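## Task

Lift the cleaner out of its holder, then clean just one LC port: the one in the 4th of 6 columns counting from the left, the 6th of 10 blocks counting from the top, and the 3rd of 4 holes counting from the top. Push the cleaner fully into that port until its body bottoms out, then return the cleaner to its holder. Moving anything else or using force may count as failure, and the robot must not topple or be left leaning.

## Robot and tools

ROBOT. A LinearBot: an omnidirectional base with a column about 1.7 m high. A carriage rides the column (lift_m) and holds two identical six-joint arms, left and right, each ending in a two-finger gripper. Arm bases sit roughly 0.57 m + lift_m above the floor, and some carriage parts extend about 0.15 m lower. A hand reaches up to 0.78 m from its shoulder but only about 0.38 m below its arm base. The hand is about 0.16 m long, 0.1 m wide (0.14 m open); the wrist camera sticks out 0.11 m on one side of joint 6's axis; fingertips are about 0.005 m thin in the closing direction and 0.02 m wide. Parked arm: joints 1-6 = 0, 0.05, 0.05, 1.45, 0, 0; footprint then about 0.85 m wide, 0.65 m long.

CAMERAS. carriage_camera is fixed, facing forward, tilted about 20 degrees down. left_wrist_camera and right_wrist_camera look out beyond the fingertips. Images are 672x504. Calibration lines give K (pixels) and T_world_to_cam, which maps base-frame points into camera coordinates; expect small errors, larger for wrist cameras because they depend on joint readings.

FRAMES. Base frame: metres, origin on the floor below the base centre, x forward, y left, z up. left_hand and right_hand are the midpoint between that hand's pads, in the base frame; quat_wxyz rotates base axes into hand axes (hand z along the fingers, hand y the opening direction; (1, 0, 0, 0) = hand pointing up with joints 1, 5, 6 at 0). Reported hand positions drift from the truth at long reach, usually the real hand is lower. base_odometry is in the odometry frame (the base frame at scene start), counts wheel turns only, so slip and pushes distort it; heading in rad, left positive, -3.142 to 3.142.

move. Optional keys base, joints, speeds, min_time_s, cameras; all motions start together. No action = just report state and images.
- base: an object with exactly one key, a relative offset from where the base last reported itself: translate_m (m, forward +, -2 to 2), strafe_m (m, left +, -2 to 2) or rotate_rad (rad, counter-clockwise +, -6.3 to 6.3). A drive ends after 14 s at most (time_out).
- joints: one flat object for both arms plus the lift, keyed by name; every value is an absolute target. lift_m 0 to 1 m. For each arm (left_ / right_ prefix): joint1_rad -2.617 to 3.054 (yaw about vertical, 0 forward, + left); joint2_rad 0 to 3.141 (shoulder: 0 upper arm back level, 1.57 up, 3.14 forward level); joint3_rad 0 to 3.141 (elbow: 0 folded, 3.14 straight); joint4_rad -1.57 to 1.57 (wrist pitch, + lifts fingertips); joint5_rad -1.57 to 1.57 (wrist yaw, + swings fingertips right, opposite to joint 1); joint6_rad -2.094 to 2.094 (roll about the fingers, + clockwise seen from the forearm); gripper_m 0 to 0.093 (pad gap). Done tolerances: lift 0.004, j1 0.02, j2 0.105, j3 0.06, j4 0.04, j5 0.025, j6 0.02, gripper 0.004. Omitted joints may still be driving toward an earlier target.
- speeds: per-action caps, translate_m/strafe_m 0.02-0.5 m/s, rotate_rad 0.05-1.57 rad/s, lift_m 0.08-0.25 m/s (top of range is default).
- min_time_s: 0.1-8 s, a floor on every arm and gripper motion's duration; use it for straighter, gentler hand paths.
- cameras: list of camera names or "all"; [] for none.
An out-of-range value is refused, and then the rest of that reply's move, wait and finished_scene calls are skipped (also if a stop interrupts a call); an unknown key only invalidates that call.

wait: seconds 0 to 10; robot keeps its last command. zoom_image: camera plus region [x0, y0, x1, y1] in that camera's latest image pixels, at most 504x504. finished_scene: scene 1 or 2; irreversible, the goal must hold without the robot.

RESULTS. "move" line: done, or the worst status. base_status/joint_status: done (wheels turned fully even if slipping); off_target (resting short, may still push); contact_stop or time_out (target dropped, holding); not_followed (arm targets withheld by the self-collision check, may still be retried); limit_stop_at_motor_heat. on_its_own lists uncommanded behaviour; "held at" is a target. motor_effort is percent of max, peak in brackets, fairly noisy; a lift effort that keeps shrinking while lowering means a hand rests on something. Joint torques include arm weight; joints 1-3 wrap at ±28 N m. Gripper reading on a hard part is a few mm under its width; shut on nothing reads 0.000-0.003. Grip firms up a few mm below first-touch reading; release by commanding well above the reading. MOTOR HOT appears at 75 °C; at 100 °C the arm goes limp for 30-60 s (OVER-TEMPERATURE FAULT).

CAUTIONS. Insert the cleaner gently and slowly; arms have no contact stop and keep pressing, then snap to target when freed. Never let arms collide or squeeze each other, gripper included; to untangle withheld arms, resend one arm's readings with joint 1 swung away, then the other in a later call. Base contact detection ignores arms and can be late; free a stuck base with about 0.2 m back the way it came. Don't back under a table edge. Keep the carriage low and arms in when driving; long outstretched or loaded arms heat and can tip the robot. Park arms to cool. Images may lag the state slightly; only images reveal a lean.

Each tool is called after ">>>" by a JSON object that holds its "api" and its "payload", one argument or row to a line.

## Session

>>> {"api": "move", "payload": {

}}

Scene clock: 0.00 s.
Joint torques (N m): no reading
base_odometry: x=+0.000 y=+0.000 heading=+0.000
base_status: not commanded
joint_positions: lift_m=+0.300 left_joint1_rad=+0.007 left_joint2_rad=+0.032 left_joint3_rad=+0.063 left_joint4_rad=+1.477 left_joint5_rad=-0.015 left_joint6_rad=+0.028 left_gripper_m=+0.09396 right_joint1_rad=+0.009 right_joint2_rad=+0.062 right_joint3_rad=+0.029 right_joint4_rad=+1.433 right_joint5_rad=-0.037 right_joint6_rad=+0.026 right_gripper_m=+0.09396
joint_status: not commanded
motor_effort: lift_m=+27 drive_wheels=+1
left_hand: x=+0.2341 y=+0.2996 z=+1.3133 quat_wxyz=(+0.999, -0.007, +0.031, +0.018) (m; base frame)
right_hand: x=+0.2650 y=-0.2902 z=+1.3022 quat_wxyz=(+0.996, -0.018, +0.086, +0.019) (m; base frame)
pictures: carriage_camera, left_wrist_camera, right_wrist_camera
camera_calibration:
left_wrist_camera: T_world_to_cam=[[0.0399957, -0.999191, 0.00425136, 0.280163], [0.78947, 0.0289923, -0.613104, 0.623864], [0.612485, 0.0278778, 0.789991, -1.06787], [0, 0, 0, 1]] pos_world=[0.15033, 0.291619, 1.22491]
right_wrist_camera: T_world_to_cam=[[0.0661635, -0.996471, 0.0516548, -0.369843], [0.690748, 0.00838307, -0.723047, 0.764589], [0.720063, 0.0835198, 0.688865, -0.941139], [0, 0, 0, 1]] pos_world=[0.174011, -0.296344, 1.22026]

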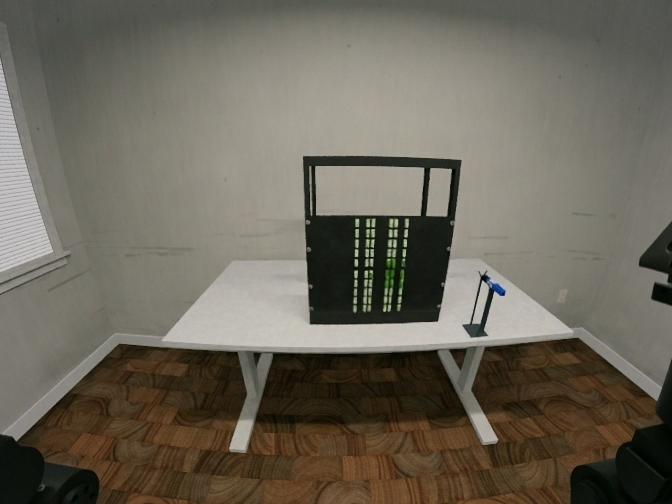

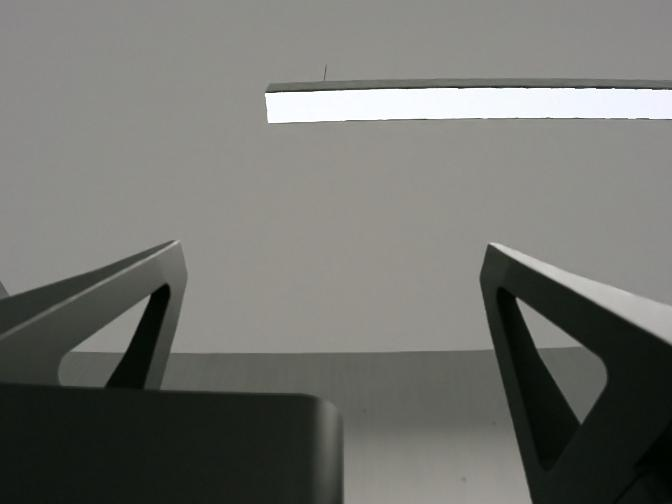

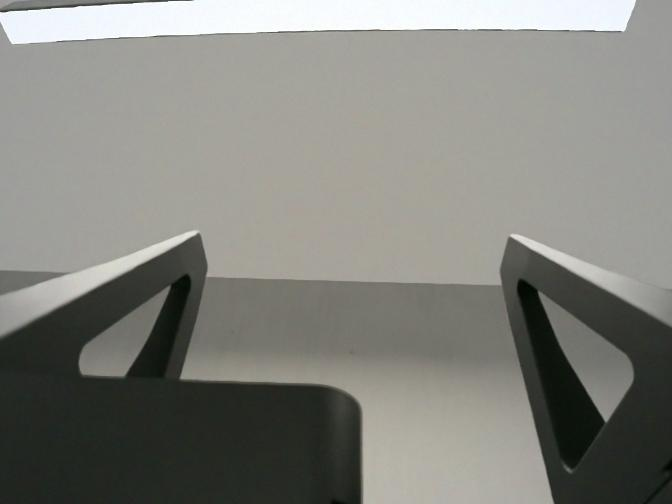

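>>> {"api": "move", "payload": {
  "joints": {"right_joint1_rad":0,"right_joint2_rad":1.4,"right_joint3_rad":1.0,"right_joint4_rad":0.4,"right_joint5_rad":0,"right_joint6_rad":0},
  "base": {"strafe_m":-0.2},
  "min_time_s": 3,
  "cameras": []
}}

>>> {"api": "move", "payload": {
  "joints": {"lift_m":0.08,"right_joint2_rad":1.54,"right_joint3_rad":0.86,"right_joint4_rad":0.68},
  "min_time_s": 1.5,
  "cameras": ["carriage_camera","right_wrist_camera"]
}}

>>> {"api": "zoom_image", "payload": {
  "camera": "right_wrist_camera",
  "region": [200, 0, 500, 250]
}}

Scene clock: 3.60 s.
Joint torques (N m): left_arm=[-0.46 4.34 6.68 -0.38 0.11 -0.02] | right_arm=[-1.11 -5.37 9.74 1.78 -0.02 -0.03]
move: done
base_odometry: x=+0.000 y=-0.200 heading=-0.001
base_status: done
joint_positions: lift_m=+0.300 left_joint1_rad=+0.007 left_joint2_rad=+0.032 left_joint3_rad=+0.063 left_joint4_rad=+1.477 left_joint5_rad=-0.014 left_joint6_rad=+0.028 left_gripper_m=+0.09396 right_joint1_rad=+0.009 right_joint2_rad=+1.388 right_joint3_rad=+0.976 right_joint4_rad=+0.419 right_joint5_rad=-0.010 right_joint6_rad=+0.009 right_gripper_m=+0.09396
joint_status: all done
motor_effort: lift_m=+27(27) drive_wheels=-9(19)
left_hand: x=+0.2341 y=+0.2996 z=+1.3133 quat_wxyz=(+0.999, -0.007, +0.031, +0.018) (m; base frame)
right_hand: x=+0.6861 y=-0.2912 z=+1.2100 quat_wxyz=(+0.709, -0.004, +0.705, +0.010) (m; base frame)
pictures: none
No camera images: "cameras" was empty.

Scene clock: 5.40 s.
Joint torques (N m): left_arm=[-0.39 4.16 6.84 -0.37 0.13 0] | right_arm=[-1.13 -6.2 6.58 2.16 -0.03 -0.02]
move: done
base_odometry: x=+0.000 y=-0.200 heading=-0.001
base_status: not commanded
joint_positions: lift_m=+0.080 left_joint1_rad=+0.007 left_joint2_rad=+0.032 left_joint3_rad=+0.063 left_joint4_rad=+1.477 left_joint5_rad=-0.014 left_joint6_rad=+0.028 left_gripper_m=+0.09396 right_joint1_rad=+0.009 right_joint2_rad=+1.527 right_joint3_rad=+0.867 right_joint4_rad=+0.661 right_joint5_rad=-0.008 right_joint6_rad=+0.008 right_gripper_m=+0.09396
joint_status: all done
motor_effort: lift_m=+28(29) drive_wheels=-9(9)
left_hand: x=+0.2341 y=+0.2996 z=+1.0932 quat_wxyz=(+0.999, -0.007, +0.031, +0.018) (m; base frame)
right_hand: x=+0.7043 y=-0.2913 z=+0.9330 quat_wxyz=(+0.707, -0.003, +0.707, +0.009) (m; base frame)
pictures: carriage_camera, right_wrist_camera
camera_calibration:
carriage_camera: T_world_to_cam=[[-0.0102331, -0.999704, -0.022053, 0.0230795], [-0.339272, 0.0242171, -0.940376, 1.05728], [0.940633, -0.00214094, -0.33942, 0.230253], [0, 0, 0, 1]] pos_world=[0.142358, -0.00203865, 1.0729]
right_wrist_camera: T_world_to_cam=[[0.0405595, -0.998742, -0.0294731, -0.287938], [-0.593229, -0.000334637, -0.805034, 1.1725], [0.804012, 0.0501361, -0.592496, 0.123586], [0, 0, 0, 1]] pos_world=[0.607872, -0.29338, 1.00864]

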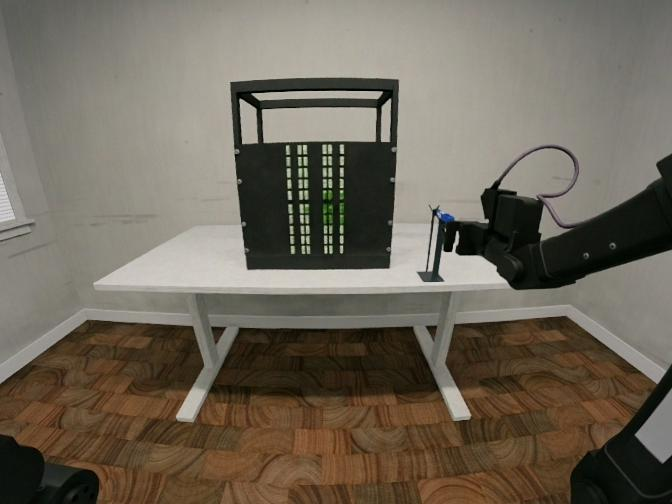

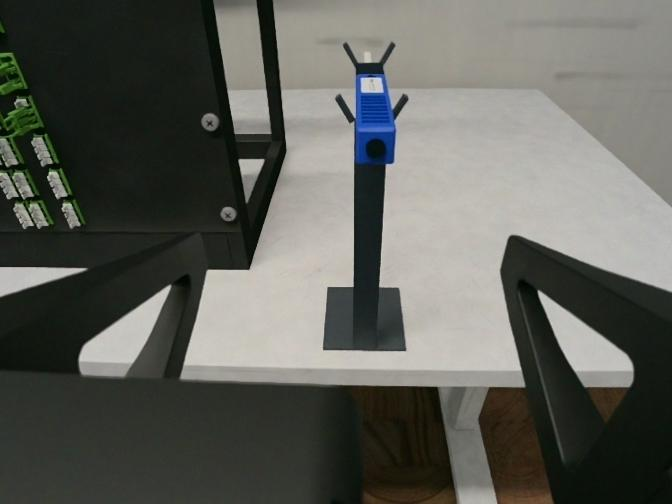

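Scaled by 1.680.

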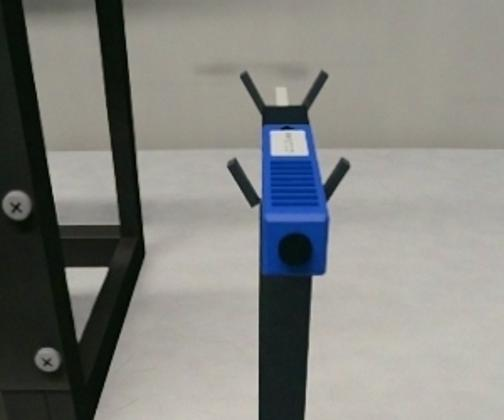

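>>> {"api": "move", "payload": {
  "joints": {"right_joint1_rad":-0.008,"right_joint4_rad":0.692},
  "base": {"translate_m":0.02,"strafe_m":null},
  "cameras": ["right_wrist_camera"]
}}


>>> {"api": "move", "payload": {
  "joints": {"right_joint1_rad":-0.008,"right_joint4_rad":0.692},
  "base": {"translate_m":0.03},
  "cameras": ["right_wrist_camera"]
}}

>>> {"api": "move", "payload": {
  "base": {"strafe_m":-0.005},
  "cameras": ["right_wrist_camera"]
}}

Scene clock: 6.63 s.
Joint torques (N m): left_arm=[-0.4 4.18 6.9 -0.38 0.12 -0.03] | right_arm=[-0.85 -6.3 6.64 2.13 -0.04 -0.01]
move: done
base_odometry: x=+0.030 y=-0.200 heading=-0.002
base_status: done
joint_positions: lift_m=+0.080 left_joint1_rad=+0.007 left_joint2_rad=+0.032 left_joint3_rad=+0.063 left_joint4_rad=+1.478 left_joint5_rad=-0.014 left_joint6_rad=+0.028 left_gripper_m=+0.09396 right_joint1_rad=-0.002 right_joint2_rad=+1.528 right_joint3_rad=+0.866 right_joint4_rad=+0.677 right_joint5_rad=-0.008 right_joint6_rad=+0.008 right_gripper_m=+0.09396
joint_status: all done
motor_effort: lift_m=+28(28) drive_wheels=-7(15)
left_hand: x=+0.2340 y=+0.2996 z=+1.0932 quat_wxyz=(+0.999, -0.007, +0.031, +0.018) (m; base frame)
right_hand: x=+0.7045 y=-0.2966 z=+0.9359 quat_wxyz=(+0.712, +0.001, +0.702, +0.005) (m; base frame)
pictures: right_wrist_camera
camera_calibration:
right_wrist_camera: T_world_to_cam=[[0.0295737, -0.999154, -0.0285812, -0.286313], [-0.581739, 0.00604759, -0.813353, 1.17654], [0.812838, 0.0406807, -0.581068, 0.105828], [0, 0, 0, 1]] pos_world=[0.606884, -0.297491, 1.01025]

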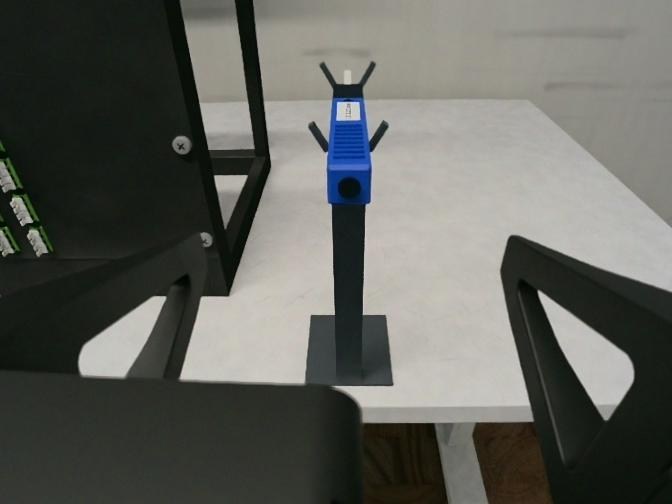

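Scene clock: 7.23 s.
Joint torques (N m): left_arm=[-0.44 4.21 6.78 -0.36 0.1 0.01] | right_arm=[-0.65 -6.3 6.63 2.08 -0.05 -0.01]
move: done
base_odometry: x=+0.030 y=-0.205 heading=-0.002
base_status: done
joint_positions: lift_m=+0.080 left_joint1_rad=+0.008 left_joint2_rad=+0.032 left_joint3_rad=+0.063 left_joint4_rad=+1.477 left_joint5_rad=-0.014 left_joint6_rad=+0.028 left_gripper_m=+0.09396 right_joint1_rad=-0.004 right_joint2_rad=+1.528 right_joint3_rad=+0.866 right_joint4_rad=+0.678 right_joint5_rad=-0.007 right_joint6_rad=+0.008 right_gripper_m=+0.09396
joint_status: not commanded
motor_effort: lift_m=+28(28) drive_wheels=-6(12)
left_hand: x=+0.2341 y=+0.2996 z=+1.0932 quat_wxyz=(+0.999, -0.007, +0.031, +0.018) (m; base frame)
right_hand: x=+0.7045 y=-0.2977 z=+0.9362 quat_wxyz=(+0.713, +0.002, +0.701, +0.004) (m; base frame)
pictures: right_wrist_camera
camera_calibration:
right_wrist_camera: T_world_to_cam=[[0.0268938, -0.99924, -0.0282309, -0.28586], [-0.580796, 0.0073662, -0.814016, 1.17714], [0.813605, 0.0382884, -0.580156, 0.103958], [0, 0, 0, 1]] pos_world=[0.606785, -0.298294, 1.01045]

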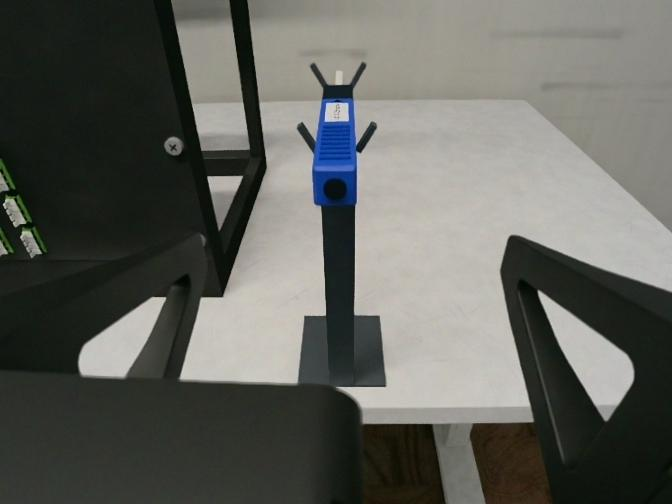

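>>> {"api": "move", "payload": {
  "base": {"strafe_m":0.005},
  "cameras": []
}}

>>> {"api": "move", "payload": {
  "base": {"translate_m":0.06},
  "speeds": {"translate_m":0.08},
  "joints": {"lift_m":0.078,"right_joint1_rad":-0.006},
  "cameras": ["right_wrist_camera"]
}}

>>> {"api": "zoom_image", "payload": {
  "camera": "right_wrist_camera",
  "region": [240, 50, 460, 310]
}}

Scene clock: 8.27 s.
Joint torques (N m): left_arm=[-0.38 4.12 6.87 -0.36 0.13 -0.03] | right_arm=[-0.72 -6.34 6.67 2.11 -0.05 -0.01]
move: done
base_odometry: x=+0.030 y=-0.200 heading=-0.002
base_status: done
joint_positions: lift_m=+0.080 left_joint1_rad=+0.007 left_joint2_rad=+0.032 left_joint3_rad=+0.063 left_joint4_rad=+1.477 left_joint5_rad=-0.015 left_joint6_rad=+0.028 left_gripper_m=+0.09396 right_joint1_rad=-0.003 right_joint2_rad=+1.528 right_joint3_rad=+0.866 right_joint4_rad=+0.680 right_joint5_rad=-0.007 right_joint6_rad=+0.008 right_gripper_m=+0.09396
joint_status: not commanded
motor_effort: lift_m=+27(28) drive_wheels=+6(11)
left_hand: x=+0.2341 y=+0.2996 z=+1.0932 quat_wxyz=(+0.999, -0.007, +0.031, +0.018) (m; base frame)
right_hand: x=+0.7045 y=-0.2975 z=+0.9365 quat_wxyz=(+0.713, +0.001, +0.701, +0.004) (m; base frame)
pictures: none
No camera images: "cameras" was empty.

Scene clock: 9.63 s.
Joint torques (N m): left_arm=[-0.62 4.29 6.9 -0.31 0.1 -0.05] | right_arm=[-0.49 -6.38 6.78 2.06 -0.04 -0.01]
move: done
base_odometry: x=+0.090 y=-0.201 heading=-0.003
base_status: done
joint_positions: lift_m=+0.078 left_joint1_rad=+0.007 left_joint2_rad=+0.032 left_joint3_rad=+0.063 left_joint4_rad=+1.478 left_joint5_rad=-0.015 left_joint6_rad=+0.028 left_gripper_m=+0.09396 right_joint1_rad=-0.003 right_joint2_rad=+1.528 right_joint3_rad=+0.865 right_joint4_rad=+0.682 right_joint5_rad=-0.007 right_joint6_rad=+0.008 right_gripper_m=+0.09396
joint_status: all done
motor_effort: lift_m=+27(27) drive_wheels=-6(16)
left_hand: x=+0.2339 y=+0.2996 z=+1.0913 quat_wxyz=(+0.999, -0.007, +0.031, +0.018) (m; base frame)
right_hand: x=+0.7043 y=-0.2975 z=+0.9346 quat_wxyz=(+0.714, +0.001, +0.700, +0.004) (m; base frame)
pictures: right_wrist_camera
camera_calibration:
right_wrist_camera: T_world_to_cam=[[0.027377, -0.99923, -0.0280953, -0.286132], [-0.57891, 0.00706444, -0.815361, 1.17554], [0.814932, 0.0385868, -0.578271, 0.100475], [0, 0, 0, 1]] pos_world=[0.606486, -0.298094, 1.00855]

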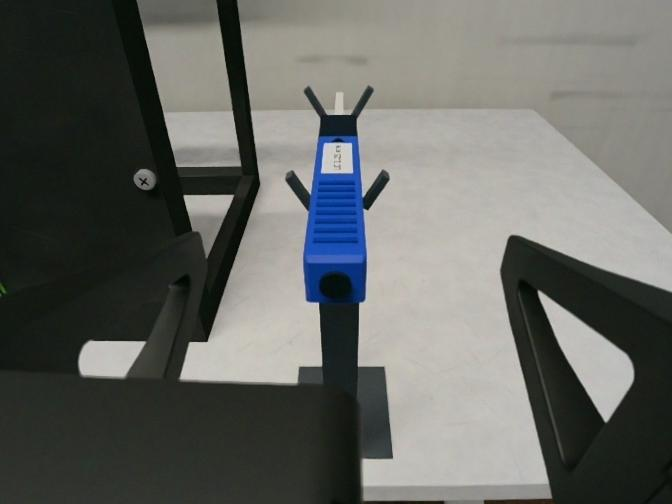

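Scaled by 1.938.

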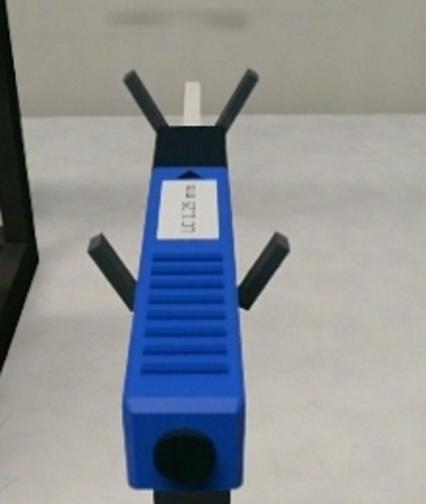

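>>> {"api": "move", "payload": {
  "base": {"rotate_rad":0.006},
  "joints": {"right_joint4_rad":0.68},
  "cameras": []
}}

>>> {"api": "move", "payload": {
  "base": {"translate_m":0.024},
  "speeds": {"translate_m":0.04},
  "cameras": []
}}

>>> {"api": "wait", "payload": {
  "seconds": 0.3,
  "cameras": ["right_wrist_camera"]
}}

>>> {"api": "zoom_image", "payload": {
  "camera": "right_wrist_camera",
  "region": [240, 50, 460, 310]
}}

Scene clock: 10.37 s.
Joint torques (N m): left_arm=[-0.51 4.22 6.75 -0.28 0.12 -0.06] | right_arm=[-0.55 -6.39 6.82 1.93 -0.05 -0.01]
move: done
base_odometry: x=+0.090 y=-0.201 heading=+0.001
base_status: done
joint_positions: lift_m=+0.078 left_joint1_rad=+0.007 left_joint2_rad=+0.032 left_joint3_rad=+0.063 left_joint4_rad=+1.478 left_joint5_rad=-0.015 left_joint6_rad=+0.028 left_gripper_m=+0.09396 right_joint1_rad=-0.003 right_joint2_rad=+1.529 right_joint3_rad=+0.864 right_joint4_rad=+0.682 right_joint5_rad=-0.007 right_joint6_rad=+0.008 right_gripper_m=+0.09396
joint_status: all done
motor_effort: lift_m=+26(27) drive_wheels=-9(14)
left_hand: x=+0.2340 y=+0.2996 z=+1.0913 quat_wxyz=(+0.999, -0.007, +0.031, +0.018) (m; base frame)
right_hand: x=+0.7044 y=-0.2975 z=+0.9340 quat_wxyz=(+0.713, +0.002, +0.701, +0.004) (m; base frame)
pictures: none
No camera images: "cameras" was empty.

Scene clock: 11.40 s.
Joint torques (N m): left_arm=[-0.4 4.44 6.6 -0.31 0.1 -0.05] | right_arm=[-0.61 -6.38 6.84 1.91 -0.05 -0.01]
move: done
base_odometry: x=+0.114 y=-0.201 heading=+0.001
base_status: done
joint_positions: lift_m=+0.078 left_joint1_rad=+0.007 left_joint2_rad=+0.032 left_joint3_rad=+0.063 left_joint4_rad=+1.478 left_joint5_rad=-0.015 left_joint6_rad=+0.028 left_gripper_m=+0.09396 right_joint1_rad=-0.003 right_joint2_rad=+1.529 right_joint3_rad=+0.864 right_joint4_rad=+0.682 right_joint5_rad=-0.007 right_joint6_rad=+0.008 right_gripper_m=+0.09396
joint_status: not commanded
motor_effort: lift_m=+27(27) drive_wheels=-4(17)
left_hand: x=+0.2339 y=+0.2996 z=+1.0913 quat_wxyz=(+0.999, -0.007, +0.031, +0.018) (m; base frame)
right_hand: x=+0.7044 y=-0.2975 z=+0.9337 quat_wxyz=(+0.713, +0.002, +0.701, +0.004) (m; base frame)
pictures: none
No camera images: "cameras" was empty.

Scene clock: 11.70 s.
Joint torques (N m): left_arm=[-0.5 4.12 6.91 -0.38 0.14 -0.03] | right_arm=[-0.51 -6.45 6.93 1.93 -0.05 -0.01]
base_odometry: x=+0.114 y=-0.201 heading=+0.001
base_status: done
joint_positions: lift_m=+0.078 left_joint1_rad=+0.007 left_joint2_rad=+0.032 left_joint3_rad=+0.063 left_joint4_rad=+1.478 left_joint5_rad=-0.015 left_joint6_rad=+0.028 left_gripper_m=+0.09396 right_joint1_rad=-0.003 right_joint2_rad=+1.529 right_joint3_rad=+0.864 right_joint4_rad=+0.682 right_joint5_rad=-0.007 right_joint6_rad=+0.008 right_gripper_m=+0.09396
joint_status: not commanded
motor_effort: lift_m=+26(27) drive_wheels=-4(17)
left_hand: x=+0.2339 y=+0.2996 z=+1.0913 quat_wxyz=(+0.999, -0.007, +0.031, +0.018) (m; base frame)
right_hand: x=+0.7044 y=-0.2975 z=+0.9337 quat_wxyz=(+0.713, +0.002, +0.701, +0.004) (m; base frame)
wait: 0.30 s; at rest by 0.27 s
pictures: right_wrist_camera
camera_calibration:
right_wrist_camera: T_world_to_cam=[[0.0269044, -0.99924, -0.0282214, -0.285849], [-0.580502, 0.00736613, -0.814226, 1.17506], [0.813814, 0.0382888, -0.579862, 0.102023], [0, 0, 0, 1]] pos_world=[0.606785, -0.298194, 1.00785]

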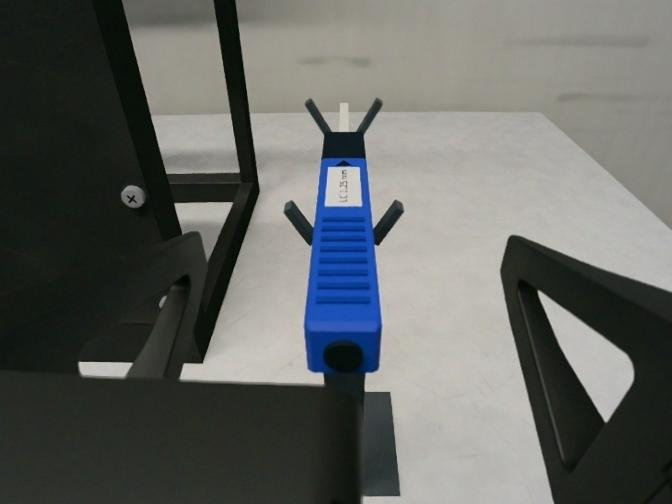

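Scaled by 1.938.

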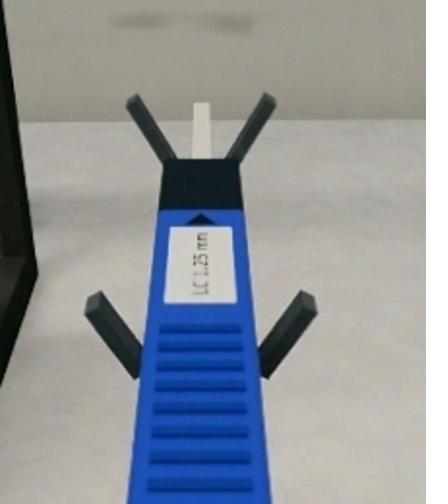

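>>> {"api": "move", "payload": {
  "base": {"translate_m":-0.004},
  "cameras": []
}}

>>> {"api": "move", "payload": {
  "base": {"strafe_m":0.002},
  "joints": {"right_gripper_m":0.05},
  "cameras": []
}}

>>> {"api": "wait", "payload": {
  "seconds": 0.3,
  "cameras": ["right_wrist_camera"]
}}

Scene clock: 12.57 s.
Joint torques (N m): left_arm=[-0.46 4.1 6.86 -0.36 0.11 -0.01] | right_arm=[-0.5 -6.48 6.83 1.94 -0.06 0]
move: done
base_odometry: x=+0.110 y=-0.202 heading=+0.001
base_status: done
joint_positions: lift_m=+0.078 left_joint1_rad=+0.007 left_joint2_rad=+0.032 left_joint3_rad=+0.063 left_joint4_rad=+1.478 left_joint5_rad=-0.015 left_joint6_rad=+0.028 left_gripper_m=+0.09396 right_joint1_rad=-0.003 right_joint2_rad=+1.530 right_joint3_rad=+0.864 right_joint4_rad=+0.682 right_joint5_rad=-0.007 right_joint6_rad=+0.008 right_gripper_m=+0.09396
joint_status: not commanded
motor_effort: lift_m=+26(27) drive_wheels=+3(10)
left_hand: x=+0.2340 y=+0.2996 z=+1.0913 quat_wxyz=(+0.999, -0.007, +0.031, +0.018) (m; base frame)
right_hand: x=+0.7046 y=-0.2975 z=+0.9333 quat_wxyz=(+0.713, +0.002, +0.701, +0.004) (m; base frame)
pictures: none
No camera images: "cameras" was empty.

Scene clock: 13.27 s.
Joint torques (N m): left_arm=[-0.43 4.59 6.69 -0.33 0.11 -0.04] | right_arm=[-0.5 -6.53 6.82 1.94 -0.09 -0.01]
move: done
base_odometry: x=+0.110 y=-0.200 heading=+0.000
base_status: done
joint_positions: lift_m=+0.078 left_joint1_rad=+0.007 left_joint2_rad=+0.032 left_joint3_rad=+0.063 left_joint4_rad=+1.478 left_joint5_rad=-0.015 left_joint6_rad=+0.028 left_gripper_m=+0.09396 right_joint1_rad=-0.003 right_joint2_rad=+1.530 right_joint3_rad=+0.864 right_joint4_rad=+0.682 right_joint5_rad=-0.006 right_joint6_rad=+0.008 right_gripper_m=+0.05007
joint_status: all done
motor_effort: lift_m=+26(27) drive_wheels=+6(6)
left_hand: x=+0.2340 y=+0.2996 z=+1.0913 quat_wxyz=(+0.999, -0.007, +0.031, +0.017) (m; base frame)
right_hand: x=+0.7046 y=-0.2977 z=+0.9333 quat_wxyz=(+0.713, +0.002, +0.701, +0.004) (m; base frame)
pictures: none
No camera images: "cameras" was empty.

Scene clock: 13.57 s.
Joint torques (N m): left_arm=[-0.39 4.34 6.84 -0.36 0.15 0] | right_arm=[-0.49 -6.54 6.82 1.94 -0.06 -0.01]
base_odometry: x=+0.110 y=-0.200 heading=+0.000
base_status: done
joint_positions: lift_m=+0.078 left_joint1_rad=+0.007 left_joint2_rad=+0.032 left_joint3_rad=+0.063 left_joint4_rad=+1.478 left_joint5_rad=-0.015 left_joint6_rad=+0.028 left_gripper_m=+0.09396 right_joint1_rad=-0.003 right_joint2_rad=+1.530 right_joint3_rad=+0.864 right_joint4_rad=+0.682 right_joint5_rad=-0.006 right_joint6_rad=+0.008 right_gripper_m=+0.05007
joint_status: all done
motor_effort: lift_m=+27(27) drive_wheels=+5(6)
left_hand: x=+0.2340 y=+0.2996 z=+1.0913 quat_wxyz=(+0.999, -0.007, +0.031, +0.017) (m; base frame)
right_hand: x=+0.7046 y=-0.2977 z=+0.9333 quat_wxyz=(+0.713, +0.002, +0.701, +0.004) (m; base frame)
wait: 0.30 s; at rest by 0.27 s
pictures: right_wrist_camera
camera_calibration:
right_wrist_camera: T_world_to_cam=[[0.0261624, -0.999259, -0.0282245, -0.285414], [-0.581099, 0.00777181, -0.813796, 1.17492], [0.813412, 0.037692, -0.580465, 0.10244], [0, 0, 0, 1]] pos_world=[0.606885, -0.298195, 1.00755]

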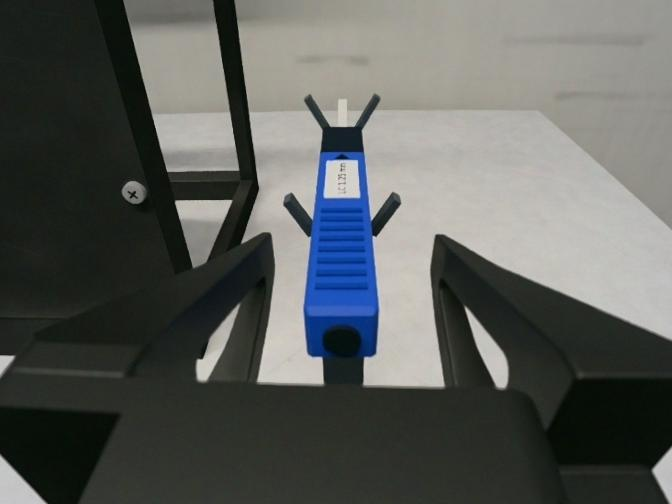

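>>> {"api": "move", "payload": {
  "base": {"rotate_rad":0.004},
  "cameras": []
}}

>>> {"api": "wait", "payload": {
  "seconds": 0.3,
  "cameras": ["right_wrist_camera"]
}}

Scene clock: 14.20 s.
Joint torques (N m): left_arm=[-0.46 4.31 6.75 -0.36 0.05 -0.03] | right_arm=[-0.43 -6.53 6.9 1.94 -0.07 -0.01]
move: done
base_odometry: x=+0.110 y=-0.200 heading=+0.002
base_status: done
joint_positions: lift_m=+0.078 left_joint1_rad=+0.007 left_joint2_rad=+0.032 left_joint3_rad=+0.063 left_joint4_rad=+1.478 left_joint5_rad=-0.015 left_joint6_rad=+0.028 left_gripper_m=+0.09396 right_joint1_rad=-0.004 right_joint2_rad=+1.530 right_joint3_rad=+0.863 right_joint4_rad=+0.682 right_joint5_rad=-0.005 right_joint6_rad=+0.008 right_gripper_m=+0.05007
joint_status: not commanded
motor_effort: lift_m=+26(27) drive_wheels=-9(14)
left_hand: x=+0.2340 y=+0.2996 z=+1.0913 quat_wxyz=(+0.999, -0.007, +0.031, +0.017) (m; base frame)
right_hand: x=+0.7046 y=-0.2979 z=+0.9329 quat_wxyz=(+0.713, +0.002, +0.702, +0.003) (m; base frame)
pictures: none
No camera images: "cameras" was empty.

Scene clock: 14.50 s.
Joint torques (N m): left_arm=[-0.4 4.26 6.86 -0.37 0.08 0] | right_arm=[-0.43 -6.57 6.87 1.94 -0.07 -0.01]
base_odometry: x=+0.110 y=-0.200 heading=+0.002
base_status: done
joint_positions: lift_m=+0.078 left_joint1_rad=+0.007 left_joint2_rad=+0.032 left_joint3_rad=+0.063 left_joint4_rad=+1.478 left_joint5_rad=-0.015 left_joint6_rad=+0.028 left_gripper_m=+0.09396 right_joint1_rad=-0.004 right_joint2_rad=+1.530 right_joint3_rad=+0.863 right_joint4_rad=+0.682 right_joint5_rad=-0.005 right_joint6_rad=+0.008 right_gripper_m=+0.05007
joint_status: not commanded
motor_effort: lift_m=+26(27) drive_wheels=-9(14)
left_hand: x=+0.2340 y=+0.2996 z=+1.0913 quat_wxyz=(+0.999, -0.007, +0.031, +0.017) (m; base frame)
right_hand: x=+0.7046 y=-0.2979 z=+0.9329 quat_wxyz=(+0.713, +0.002, +0.702, +0.003) (m; base frame)
wait: 0.30 s; at rest by 0.27 s
pictures: right_wrist_camera
camera_calibration:
right_wrist_camera: T_world_to_cam=[[0.0253638, -0.999277, -0.0283067, -0.285063], [-0.581698, 0.00827549, -0.813363, 1.17481], [0.813009, 0.0370959, -0.581068, 0.102866], [0, 0, 0, 1]] pos_world=[0.606985, -0.298395, 1.00725]

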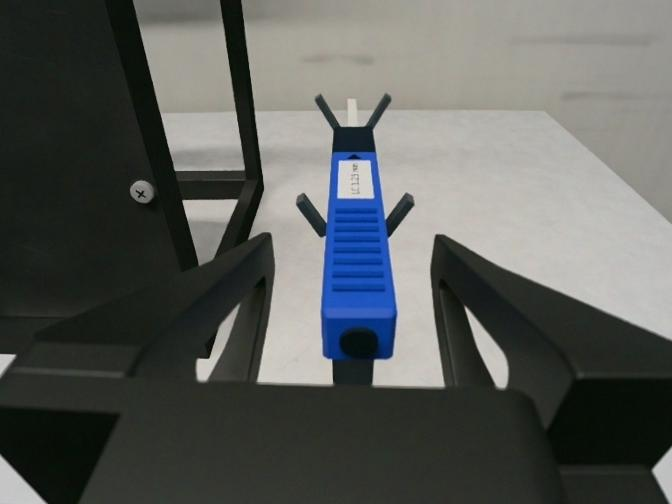

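>>> {"api": "move", "payload": {
  "base": {"strafe_m":-0.0015},
  "joints": {"right_gripper_m":0.03},
  "min_time_s": 1,
  "cameras": ["right_wrist_camera"]
}}

Scene clock: 15.87 s.
Joint torques (N m): left_arm=[-0.5 4.31 6.94 -0.3 0.13 -0.06] | right_arm=[-0.32 -6.6 6.9 1.93 -0.08 -0.01]
move: done
base_odometry: x=+0.110 y=-0.201 heading=+0.003
base_status: done
joint_positions: lift_m=+0.078 left_joint1_rad=+0.007 left_joint2_rad=+0.032 left_joint3_rad=+0.063 left_joint4_rad=+1.477 left_joint5_rad=-0.014 left_joint6_rad=+0.028 left_gripper_m=+0.09396 right_joint1_rad=-0.005 right_joint2_rad=+1.530 right_joint3_rad=+0.863 right_joint4_rad=+0.682 right_joint5_rad=-0.004 right_joint6_rad=+0.008 right_gripper_m=+0.03007
joint_status: all done
motor_effort: lift_m=+26(27) drive_wheels=-1(5)
left_hand: x=+0.2342 y=+0.2996 z=+1.0913 quat_wxyz=(+0.999, -0.007, +0.031, +0.018) (m; base frame)
right_hand: x=+0.7046 y=-0.2989 z=+0.9329 quat_wxyz=(+0.713, +0.003, +0.702, +0.002) (m; base frame)
pictures: right_wrist_camera
camera_calibration:
right_wrist_camera: T_world_to_cam=[[0.0223397, -0.999351, -0.0282607, -0.283999], [-0.581683, 0.00999782, -0.813354, 1.17532], [0.813108, 0.0346089, -0.581083, 0.102102], [0, 0, 0, 1]] pos_world=[0.606986, -0.299098, 1.00725]

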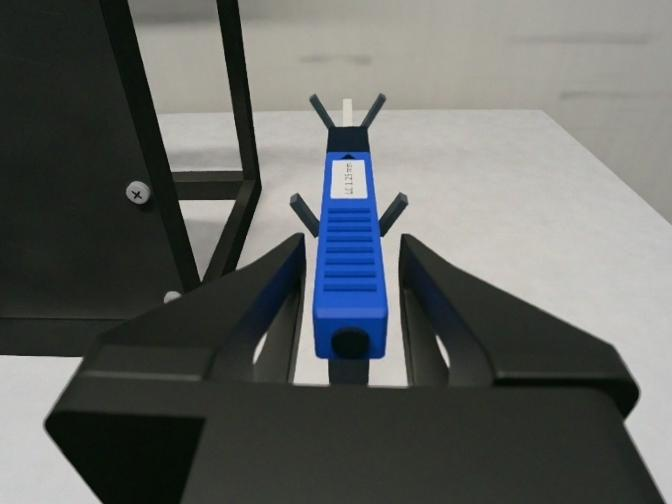

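>>> {"api": "move", "payload": {
  "joints": {"right_gripper_m":0.013,"right_joint1_rad":-0.006},
  "cameras": ["right_wrist_camera"],
  "min_time_s": 2
}}

>>> {"api": "move", "payload": {
  "joints": {"right_gripper_m":0.010,"lift_m":0.118},
  "speeds": {"lift_m":0.08},
  "cameras": ["right_wrist_camera"]
}}

>>> {"api": "zoom_image", "payload": {
  "camera": "right_wrist_camera",
  "region": [280, 90, 420, 230]
}}

>>> {"api": "move", "payload": {
  "joints": {"lift_m":0.2},
  "cameras": []
}}

>>> {"api": "move", "payload": {
  "base": {"translate_m":-0.124},
  "speeds": {"translate_m":0.15},
  "cameras": []
}}

>>> {"api": "move", "payload": {
  "base": {"strafe_m":0.33},
  "speeds": {"strafe_m":0.15},
  "joints": {"lift_m":0.085,"right_joint1_rad":-0.005},
  "cameras": ["carriage_camera","right_wrist_camera"]
}}

>>> {"api": "zoom_image", "payload": {
  "camera": "right_wrist_camera",
  "region": [260, 10, 440, 190]
}}

Scene clock: 18.50 s.
Joint torques (N m): left_arm=[-0.55 4.34 6.95 -0.31 0.11 -0.02] | right_arm=[-0.32 -6.54 6.89 1.93 -0.08 -0.01]
move: off_target
base_odometry: x=+0.110 y=-0.201 heading=+0.003
base_status: not commanded
joint_positions: lift_m=+0.078 left_joint1_rad=+0.007 left_joint2_rad=+0.032 left_joint3_rad=+0.063 left_joint4_rad=+1.477 left_joint5_rad=-0.014 left_joint6_rad=+0.028 left_gripper_m=+0.09396 right_joint1_rad=-0.005 right_joint2_rad=+1.530 right_joint3_rad=+0.863 right_joint4_rad=+0.682 right_joint5_rad=-0.004 right_joint6_rad=+0.008 right_gripper_m=+0.01766
joint_status: right_gripper_m off_target (ended at +0.01769, target +0.01300); the others done
motor_effort: lift_m=+26(27) drive_wheels=-1(1)
left_hand: x=+0.2342 y=+0.2996 z=+1.0913 quat_wxyz=(+0.999, -0.007, +0.031, +0.018) (m; base frame)
right_hand: x=+0.7046 y=-0.2989 z=+0.9329 quat_wxyz=(+0.713, +0.003, +0.702, +0.002) (m; base frame)
pictures: right_wrist_camera
camera_calibration:
right_wrist_camera: T_world_to_cam=[[0.0223397, -0.999351, -0.0282607, -0.283999], [-0.581683, 0.00999782, -0.813354, 1.17532], [0.813108, 0.0346089, -0.581083, 0.102102], [0, 0, 0, 1]] pos_world=[0.606986, -0.299098, 1.00725]

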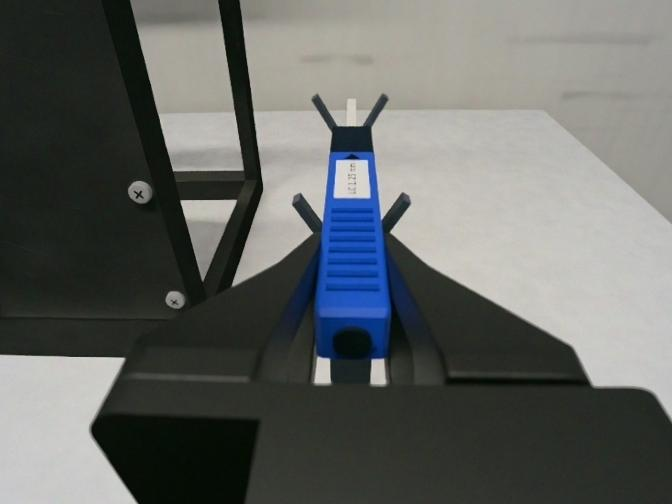

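Scene clock: 19.37 s.
Joint torques (N m): left_arm=[-0.44 4.16 6.95 -0.31 0.09 0] | right_arm=[-0.28 -6.74 7.01 1.93 -0.08 -0.01]
move: off_target
base_odometry: x=+0.110 y=-0.201 heading=+0.003
base_status: not commanded
joint_positions: lift_m=+0.118 left_joint1_rad=+0.007 left_joint2_rad=+0.032 left_joint3_rad=+0.063 left_joint4_rad=+1.477 left_joint5_rad=-0.014 left_joint6_rad=+0.028 left_gripper_m=+0.09396 right_joint1_rad=-0.005 right_joint2_rad=+1.532 right_joint3_rad=+0.862 right_joint4_rad=+0.680 right_joint5_rad=-0.004 right_joint6_rad=+0.008 right_gripper_m=+0.01766
joint_status: right_gripper_m off_target (ended at +0.01766, target +0.01000); the others done
motor_effort: lift_m=+25(32) drive_wheels=-1(2)
left_hand: x=+0.2342 y=+0.2996 z=+1.1314 quat_wxyz=(+0.999, -0.007, +0.031, +0.018) (m; base frame)
right_hand: x=+0.7047 y=-0.2989 z=+0.9711 quat_wxyz=(+0.711, +0.003, +0.703, +0.002) (m; base frame)
pictures: right_wrist_camera
camera_calibration:
right_wrist_camera: T_world_to_cam=[[0.0221392, -0.99935, -0.0284495, -0.282597], [-0.58572, 0.0100961, -0.81045, 1.20652], [0.810211, 0.0346062, -0.585116, 0.130161], [0, 0, 0, 1]] pos_world=[0.607483, -0.299098, 1.04595]

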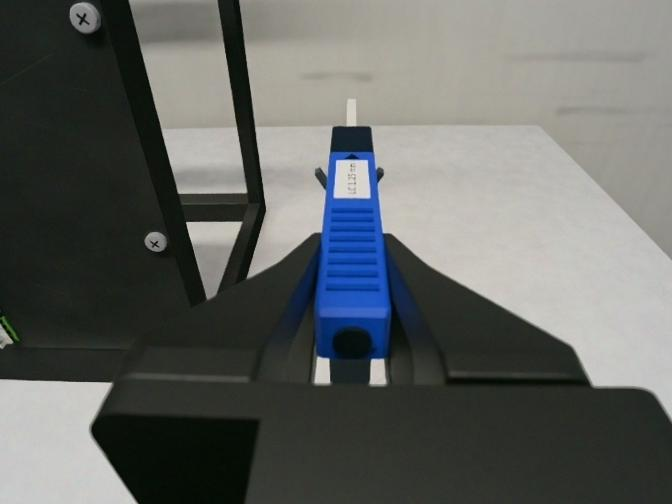

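Scaled by 3.600.

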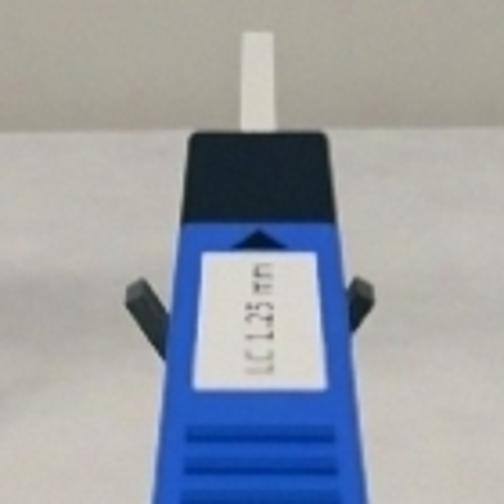

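Scene clock: 20.23 s.
Joint torques (N m): left_arm=[-0.54 4.44 6.83 -0.33 0.06 -0.01] | right_arm=[-0.31 -6.99 7.36 2.02 -0.08 -0.01]
move: done
base_odometry: x=+0.110 y=-0.201 heading=+0.003
base_status: not commanded
joint_positions: lift_m=+0.200 left_joint1_rad=+0.007 left_joint2_rad=+0.032 left_joint3_rad=+0.063 left_joint4_rad=+1.477 left_joint5_rad=-0.014 left_joint6_rad=+0.028 left_gripper_m=+0.09396 right_joint1_rad=-0.005 right_joint2_rad=+1.535 right_joint3_rad=+0.858 right_joint4_rad=+0.676 right_joint5_rad=-0.004 right_joint6_rad=+0.008 right_gripper_m=+0.01766
joint_status: all done
motor_effort: lift_m=+26(32) drive_wheels=-1(2)
left_hand: x=+0.2342 y=+0.2996 z=+1.2134 quat_wxyz=(+0.999, -0.007, +0.031, +0.018) (m; base frame)
right_hand: x=+0.7048 y=-0.2989 z=+1.0491 quat_wxyz=(+0.707, +0.003, +0.707, +0.002) (m; base frame)
pictures: none
No camera images: "cameras" was empty.

Scene clock: 21.97 s.
Joint torques (N m): left_arm=[-0.55 3.93 7.19 -0.34 0.17 0.04] | right_arm=[-0.32 -7.02 7.34 1.99 -0.08 -0.01]
move: done
base_odometry: x=-0.014 y=-0.202 heading=+0.003
base_status: done
joint_positions: lift_m=+0.200 left_joint1_rad=+0.007 left_joint2_rad=+0.032 left_joint3_rad=+0.063 left_joint4_rad=+1.477 left_joint5_rad=-0.014 left_joint6_rad=+0.028 left_gripper_m=+0.09396 right_joint1_rad=-0.005 right_joint2_rad=+1.535 right_joint3_rad=+0.858 right_joint4_rad=+0.676 right_joint5_rad=-0.004 right_joint6_rad=+0.008 right_gripper_m=+0.01766
joint_status: not commanded
motor_effort: lift_m=+26(26) drive_wheels=+11(14)
left_hand: x=+0.2342 y=+0.2996 z=+1.2134 quat_wxyz=(+0.999, -0.007, +0.031, +0.018) (m; base frame)
right_hand: x=+0.7048 y=-0.2989 z=+1.0491 quat_wxyz=(+0.707, +0.003, +0.707, +0.002) (m; base frame)
pictures: none
No camera images: "cameras" was empty.

Scene clock: 25.17 s.
Joint torques (N m): left_arm=[-0.44 4.15 6.97 -0.33 0.14 0.04] | right_arm=[-0.24 -7.23 7.32 2.05 -0.09 -0.01]
move: done
base_odometry: x=-0.015 y=+0.128 heading=+0.004
base_status: done
joint_positions: lift_m=+0.085 left_joint1_rad=+0.007 left_joint2_rad=+0.032 left_joint3_rad=+0.063 left_joint4_rad=+1.477 left_joint5_rad=-0.014 left_joint6_rad=+0.028 left_gripper_m=+0.09396 right_joint1_rad=-0.005 right_joint2_rad=+1.536 right_joint3_rad=+0.858 right_joint4_rad=+0.672 right_joint5_rad=-0.003 right_joint6_rad=+0.008 right_gripper_m=+0.01766
joint_status: all done
motor_effort: lift_m=+27(28) drive_wheels=-7(22)
left_hand: x=+0.2343 y=+0.2996 z=+1.0982 quat_wxyz=(+0.999, -0.007, +0.031, +0.018) (m; base frame)
right_hand: x=+0.7051 y=-0.2991 z=+0.9321 quat_wxyz=(+0.705, +0.003, +0.709, +0.002) (m; base frame)
pictures: carriage_camera, right_wrist_camera
camera_calibration:
carriage_camera: T_world_to_cam=[[-0.0102331, -0.999704, -0.022053, 0.0231919], [-0.339272, 0.0242171, -0.940376, 1.06208], [0.940633, -0.00214094, -0.33942, 0.231984], [0, 0, 0, 1]] pos_world=[0.142358, -0.00203865, 1.078]
right_wrist_camera: T_world_to_cam=[[0.0208924, -0.999365, -0.0288578, -0.282633], [-0.59889, 0.0106027, -0.800761, 1.17545], [0.800559, 0.0340125, -0.598288, 0.125908], [0, 0, 0, 1]] pos_world=[0.609074, -0.299199, 1.00843]

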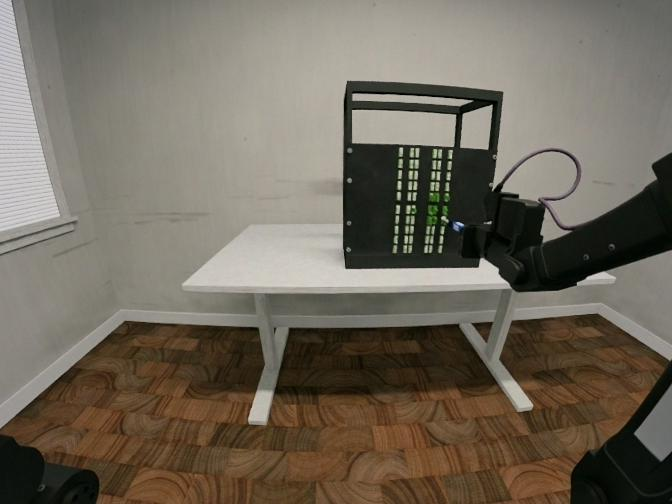

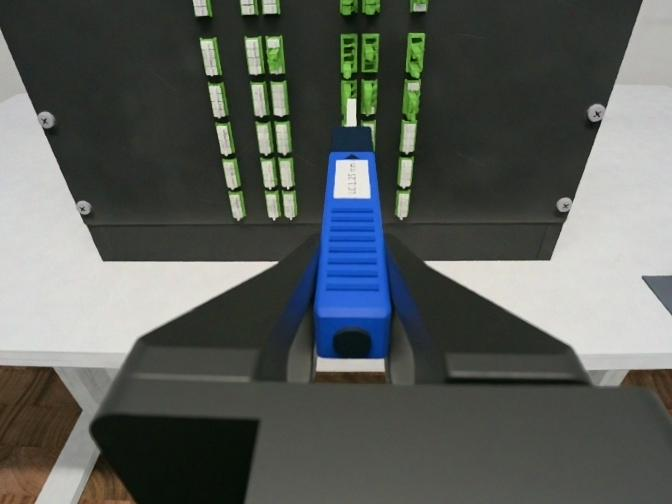

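Scaled by 2.800.

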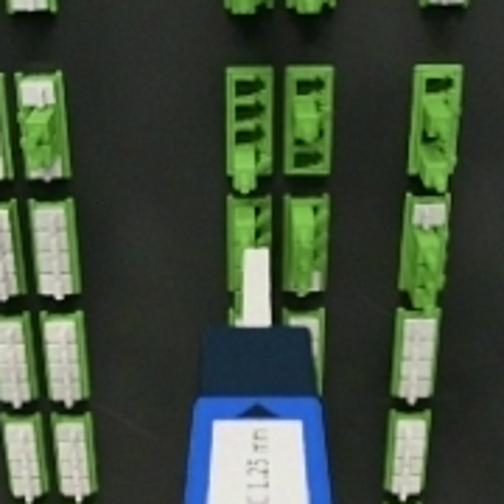

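>>> {"api": "move", "payload": {
  "base": {"rotate_rad":-0.01},
  "joints": {"right_joint4_rad":0.695,"lift_m":0.081},
  "cameras": []
}}

>>> {"api": "move", "payload": {
  "base": {"strafe_m":0.0105},
  "cameras": []
}}

>>> {"api": "move", "payload": {
  "base": {"translate_m":0.07},
  "speeds": {"translate_m":0.08},
  "cameras": []
}}

>>> {"api": "wait", "payload": {
  "seconds": 0.3,
  "cameras": ["right_wrist_camera"]
}}

>>> {"api": "zoom_image", "payload": {
  "camera": "right_wrist_camera",
  "region": [310, 60, 390, 140]
}}

Scene clock: 26.20 s.
Joint torques (N m): left_arm=[-0.4 4.45 6.72 -0.32 0.15 -0.01] | right_arm=[-0.16 -7.25 7.45 2.16 -0.11 0]
move: done
base_odometry: x=-0.016 y=+0.128 heading=-0.005
base_status: done
joint_positions: lift_m=+0.081 left_joint1_rad=+0.007 left_joint2_rad=+0.032 left_joint3_rad=+0.063 left_joint4_rad=+1.477 left_joint5_rad=-0.014 left_joint6_rad=+0.028 left_gripper_m=+0.09396 right_joint1_rad=-0.006 right_joint2_rad=+1.537 right_joint3_rad=+0.857 right_joint4_rad=+0.678 right_joint5_rad=-0.002 right_joint6_rad=+0.008 right_gripper_m=+0.01766
joint_status: all done
motor_effort: lift_m=+27(28) drive_wheels=-9(12)
left_hand: x=+0.2341 y=+0.2996 z=+1.0942 quat_wxyz=(+0.999, -0.007, +0.031, +0.018) (m; base frame)
right_hand: x=+0.7050 y=-0.2994 z=+0.9289 quat_wxyz=(+0.707, +0.004, +0.708, +0.001) (m; base frame)
pictures: none
No camera images: "cameras" was empty.

Scene clock: 26.90 s.
Joint torques (N m): left_arm=[-0.31 4.23 6.95 -0.33 0.13 0] | right_arm=[-0.28 -7.23 7.38 2.11 -0.11 -0.01]
move: done
base_odometry: x=-0.016 y=+0.139 heading=-0.005
base_status: done
joint_positions: lift_m=+0.081 left_joint1_rad=+0.007 left_joint2_rad=+0.032 left_joint3_rad=+0.063 left_joint4_rad=+1.478 left_joint5_rad=-0.015 left_joint6_rad=+0.028 left_gripper_m=+0.09396 right_joint1_rad=-0.005 right_joint2_rad=+1.537 right_joint3_rad=+0.857 right_joint4_rad=+0.679 right_joint5_rad=-0.002 right_joint6_rad=+0.008 right_gripper_m=+0.01766
joint_status: not commanded
motor_effort: lift_m=+27(27) drive_wheels=+1(14)
left_hand: x=+0.2339 y=+0.2996 z=+1.0943 quat_wxyz=(+0.999, -0.007, +0.031, +0.017) (m; base frame)
right_hand: x=+0.7050 y=-0.2989 z=+0.9291 quat_wxyz=(+0.707, +0.004, +0.707, +0.002) (m; base frame)
pictures: none
No camera images: "cameras" was empty.

Scene clock: 28.47 s.
Joint torques (N m): left_arm=[-0.32 4.33 7.09 -0.32 0.08 -0.06] | right_arm=[-0.23 -7.24 7.43 2.12 -0.11 -0.01]
move: done
base_odometry: x=+0.054 y=+0.139 heading=-0.004
base_status: done
joint_positions: lift_m=+0.081 left_joint1_rad=+0.007 left_joint2_rad=+0.032 left_joint3_rad=+0.063 left_joint4_rad=+1.478 left_joint5_rad=-0.015 left_joint6_rad=+0.028 left_gripper_m=+0.09396 right_joint1_rad=-0.005 right_joint2_rad=+1.537 right_joint3_rad=+0.857 right_joint4_rad=+0.679 right_joint5_rad=-0.002 right_joint6_rad=+0.008 right_gripper_m=+0.01766
joint_status: not commanded
motor_effort: lift_m=+27(28) drive_wheels=-6(14)
left_hand: x=+0.2339 y=+0.2996 z=+1.0943 quat_wxyz=(+0.999, -0.007, +0.031, +0.017) (m; base frame)
right_hand: x=+0.7050 y=-0.2989 z=+0.9291 quat_wxyz=(+0.707, +0.004, +0.707, +0.002) (m; base frame)
pictures: none
No camera images: "cameras" was empty.

Scene clock: 28.77 s.
Joint torques (N m): left_arm=[-0.64 4.44 6.8 -0.36 0.13 -0.04] | right_arm=[-0.27 -7.27 7.45 2.13 -0.11 -0.01]
base_odometry: x=+0.054 y=+0.139 heading=-0.004
base_status: done
joint_positions: lift_m=+0.081 left_joint1_rad=+0.007 left_joint2_rad=+0.032 left_joint3_rad=+0.063 left_joint4_rad=+1.478 left_joint5_rad=-0.015 left_joint6_rad=+0.028 left_gripper_m=+0.09396 right_joint1_rad=-0.005 right_joint2_rad=+1.537 right_joint3_rad=+0.857 right_joint4_rad=+0.679 right_joint5_rad=-0.002 right_joint6_rad=+0.008 right_gripper_m=+0.01766
joint_status: not commanded
motor_effort: lift_m=+27(28) drive_wheels=-6(14)
left_hand: x=+0.2339 y=+0.2996 z=+1.0943 quat_wxyz=(+0.999, -0.007, +0.031, +0.017) (m; base frame)
right_hand: x=+0.7050 y=-0.2989 z=+0.9291 quat_wxyz=(+0.707, +0.004, +0.707, +0.002) (m; base frame)
wait: 0.30 s; at rest by 0.27 s
pictures: right_wrist_camera
camera_calibration:
right_wrist_camera: T_world_to_cam=[[0.0206854, -0.999373, -0.0287299, -0.282529], [-0.594588, 0.0108051, -0.803958, 1.17301], [0.803764, 0.0337126, -0.593992, 0.117851], [0, 0, 0, 1]] pos_world=[0.608577, -0.299, 1.00494]

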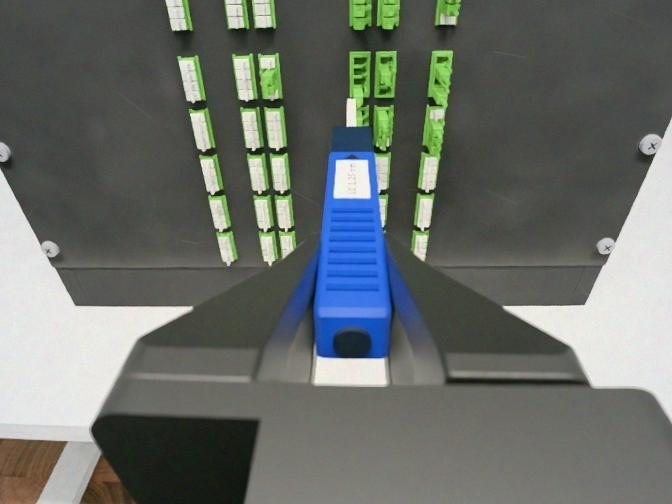

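Scaled by 6.300.

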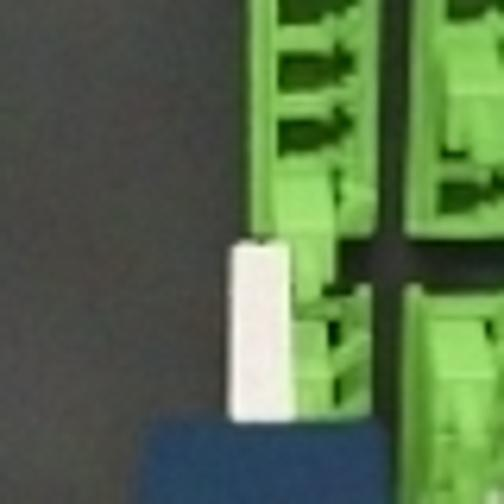

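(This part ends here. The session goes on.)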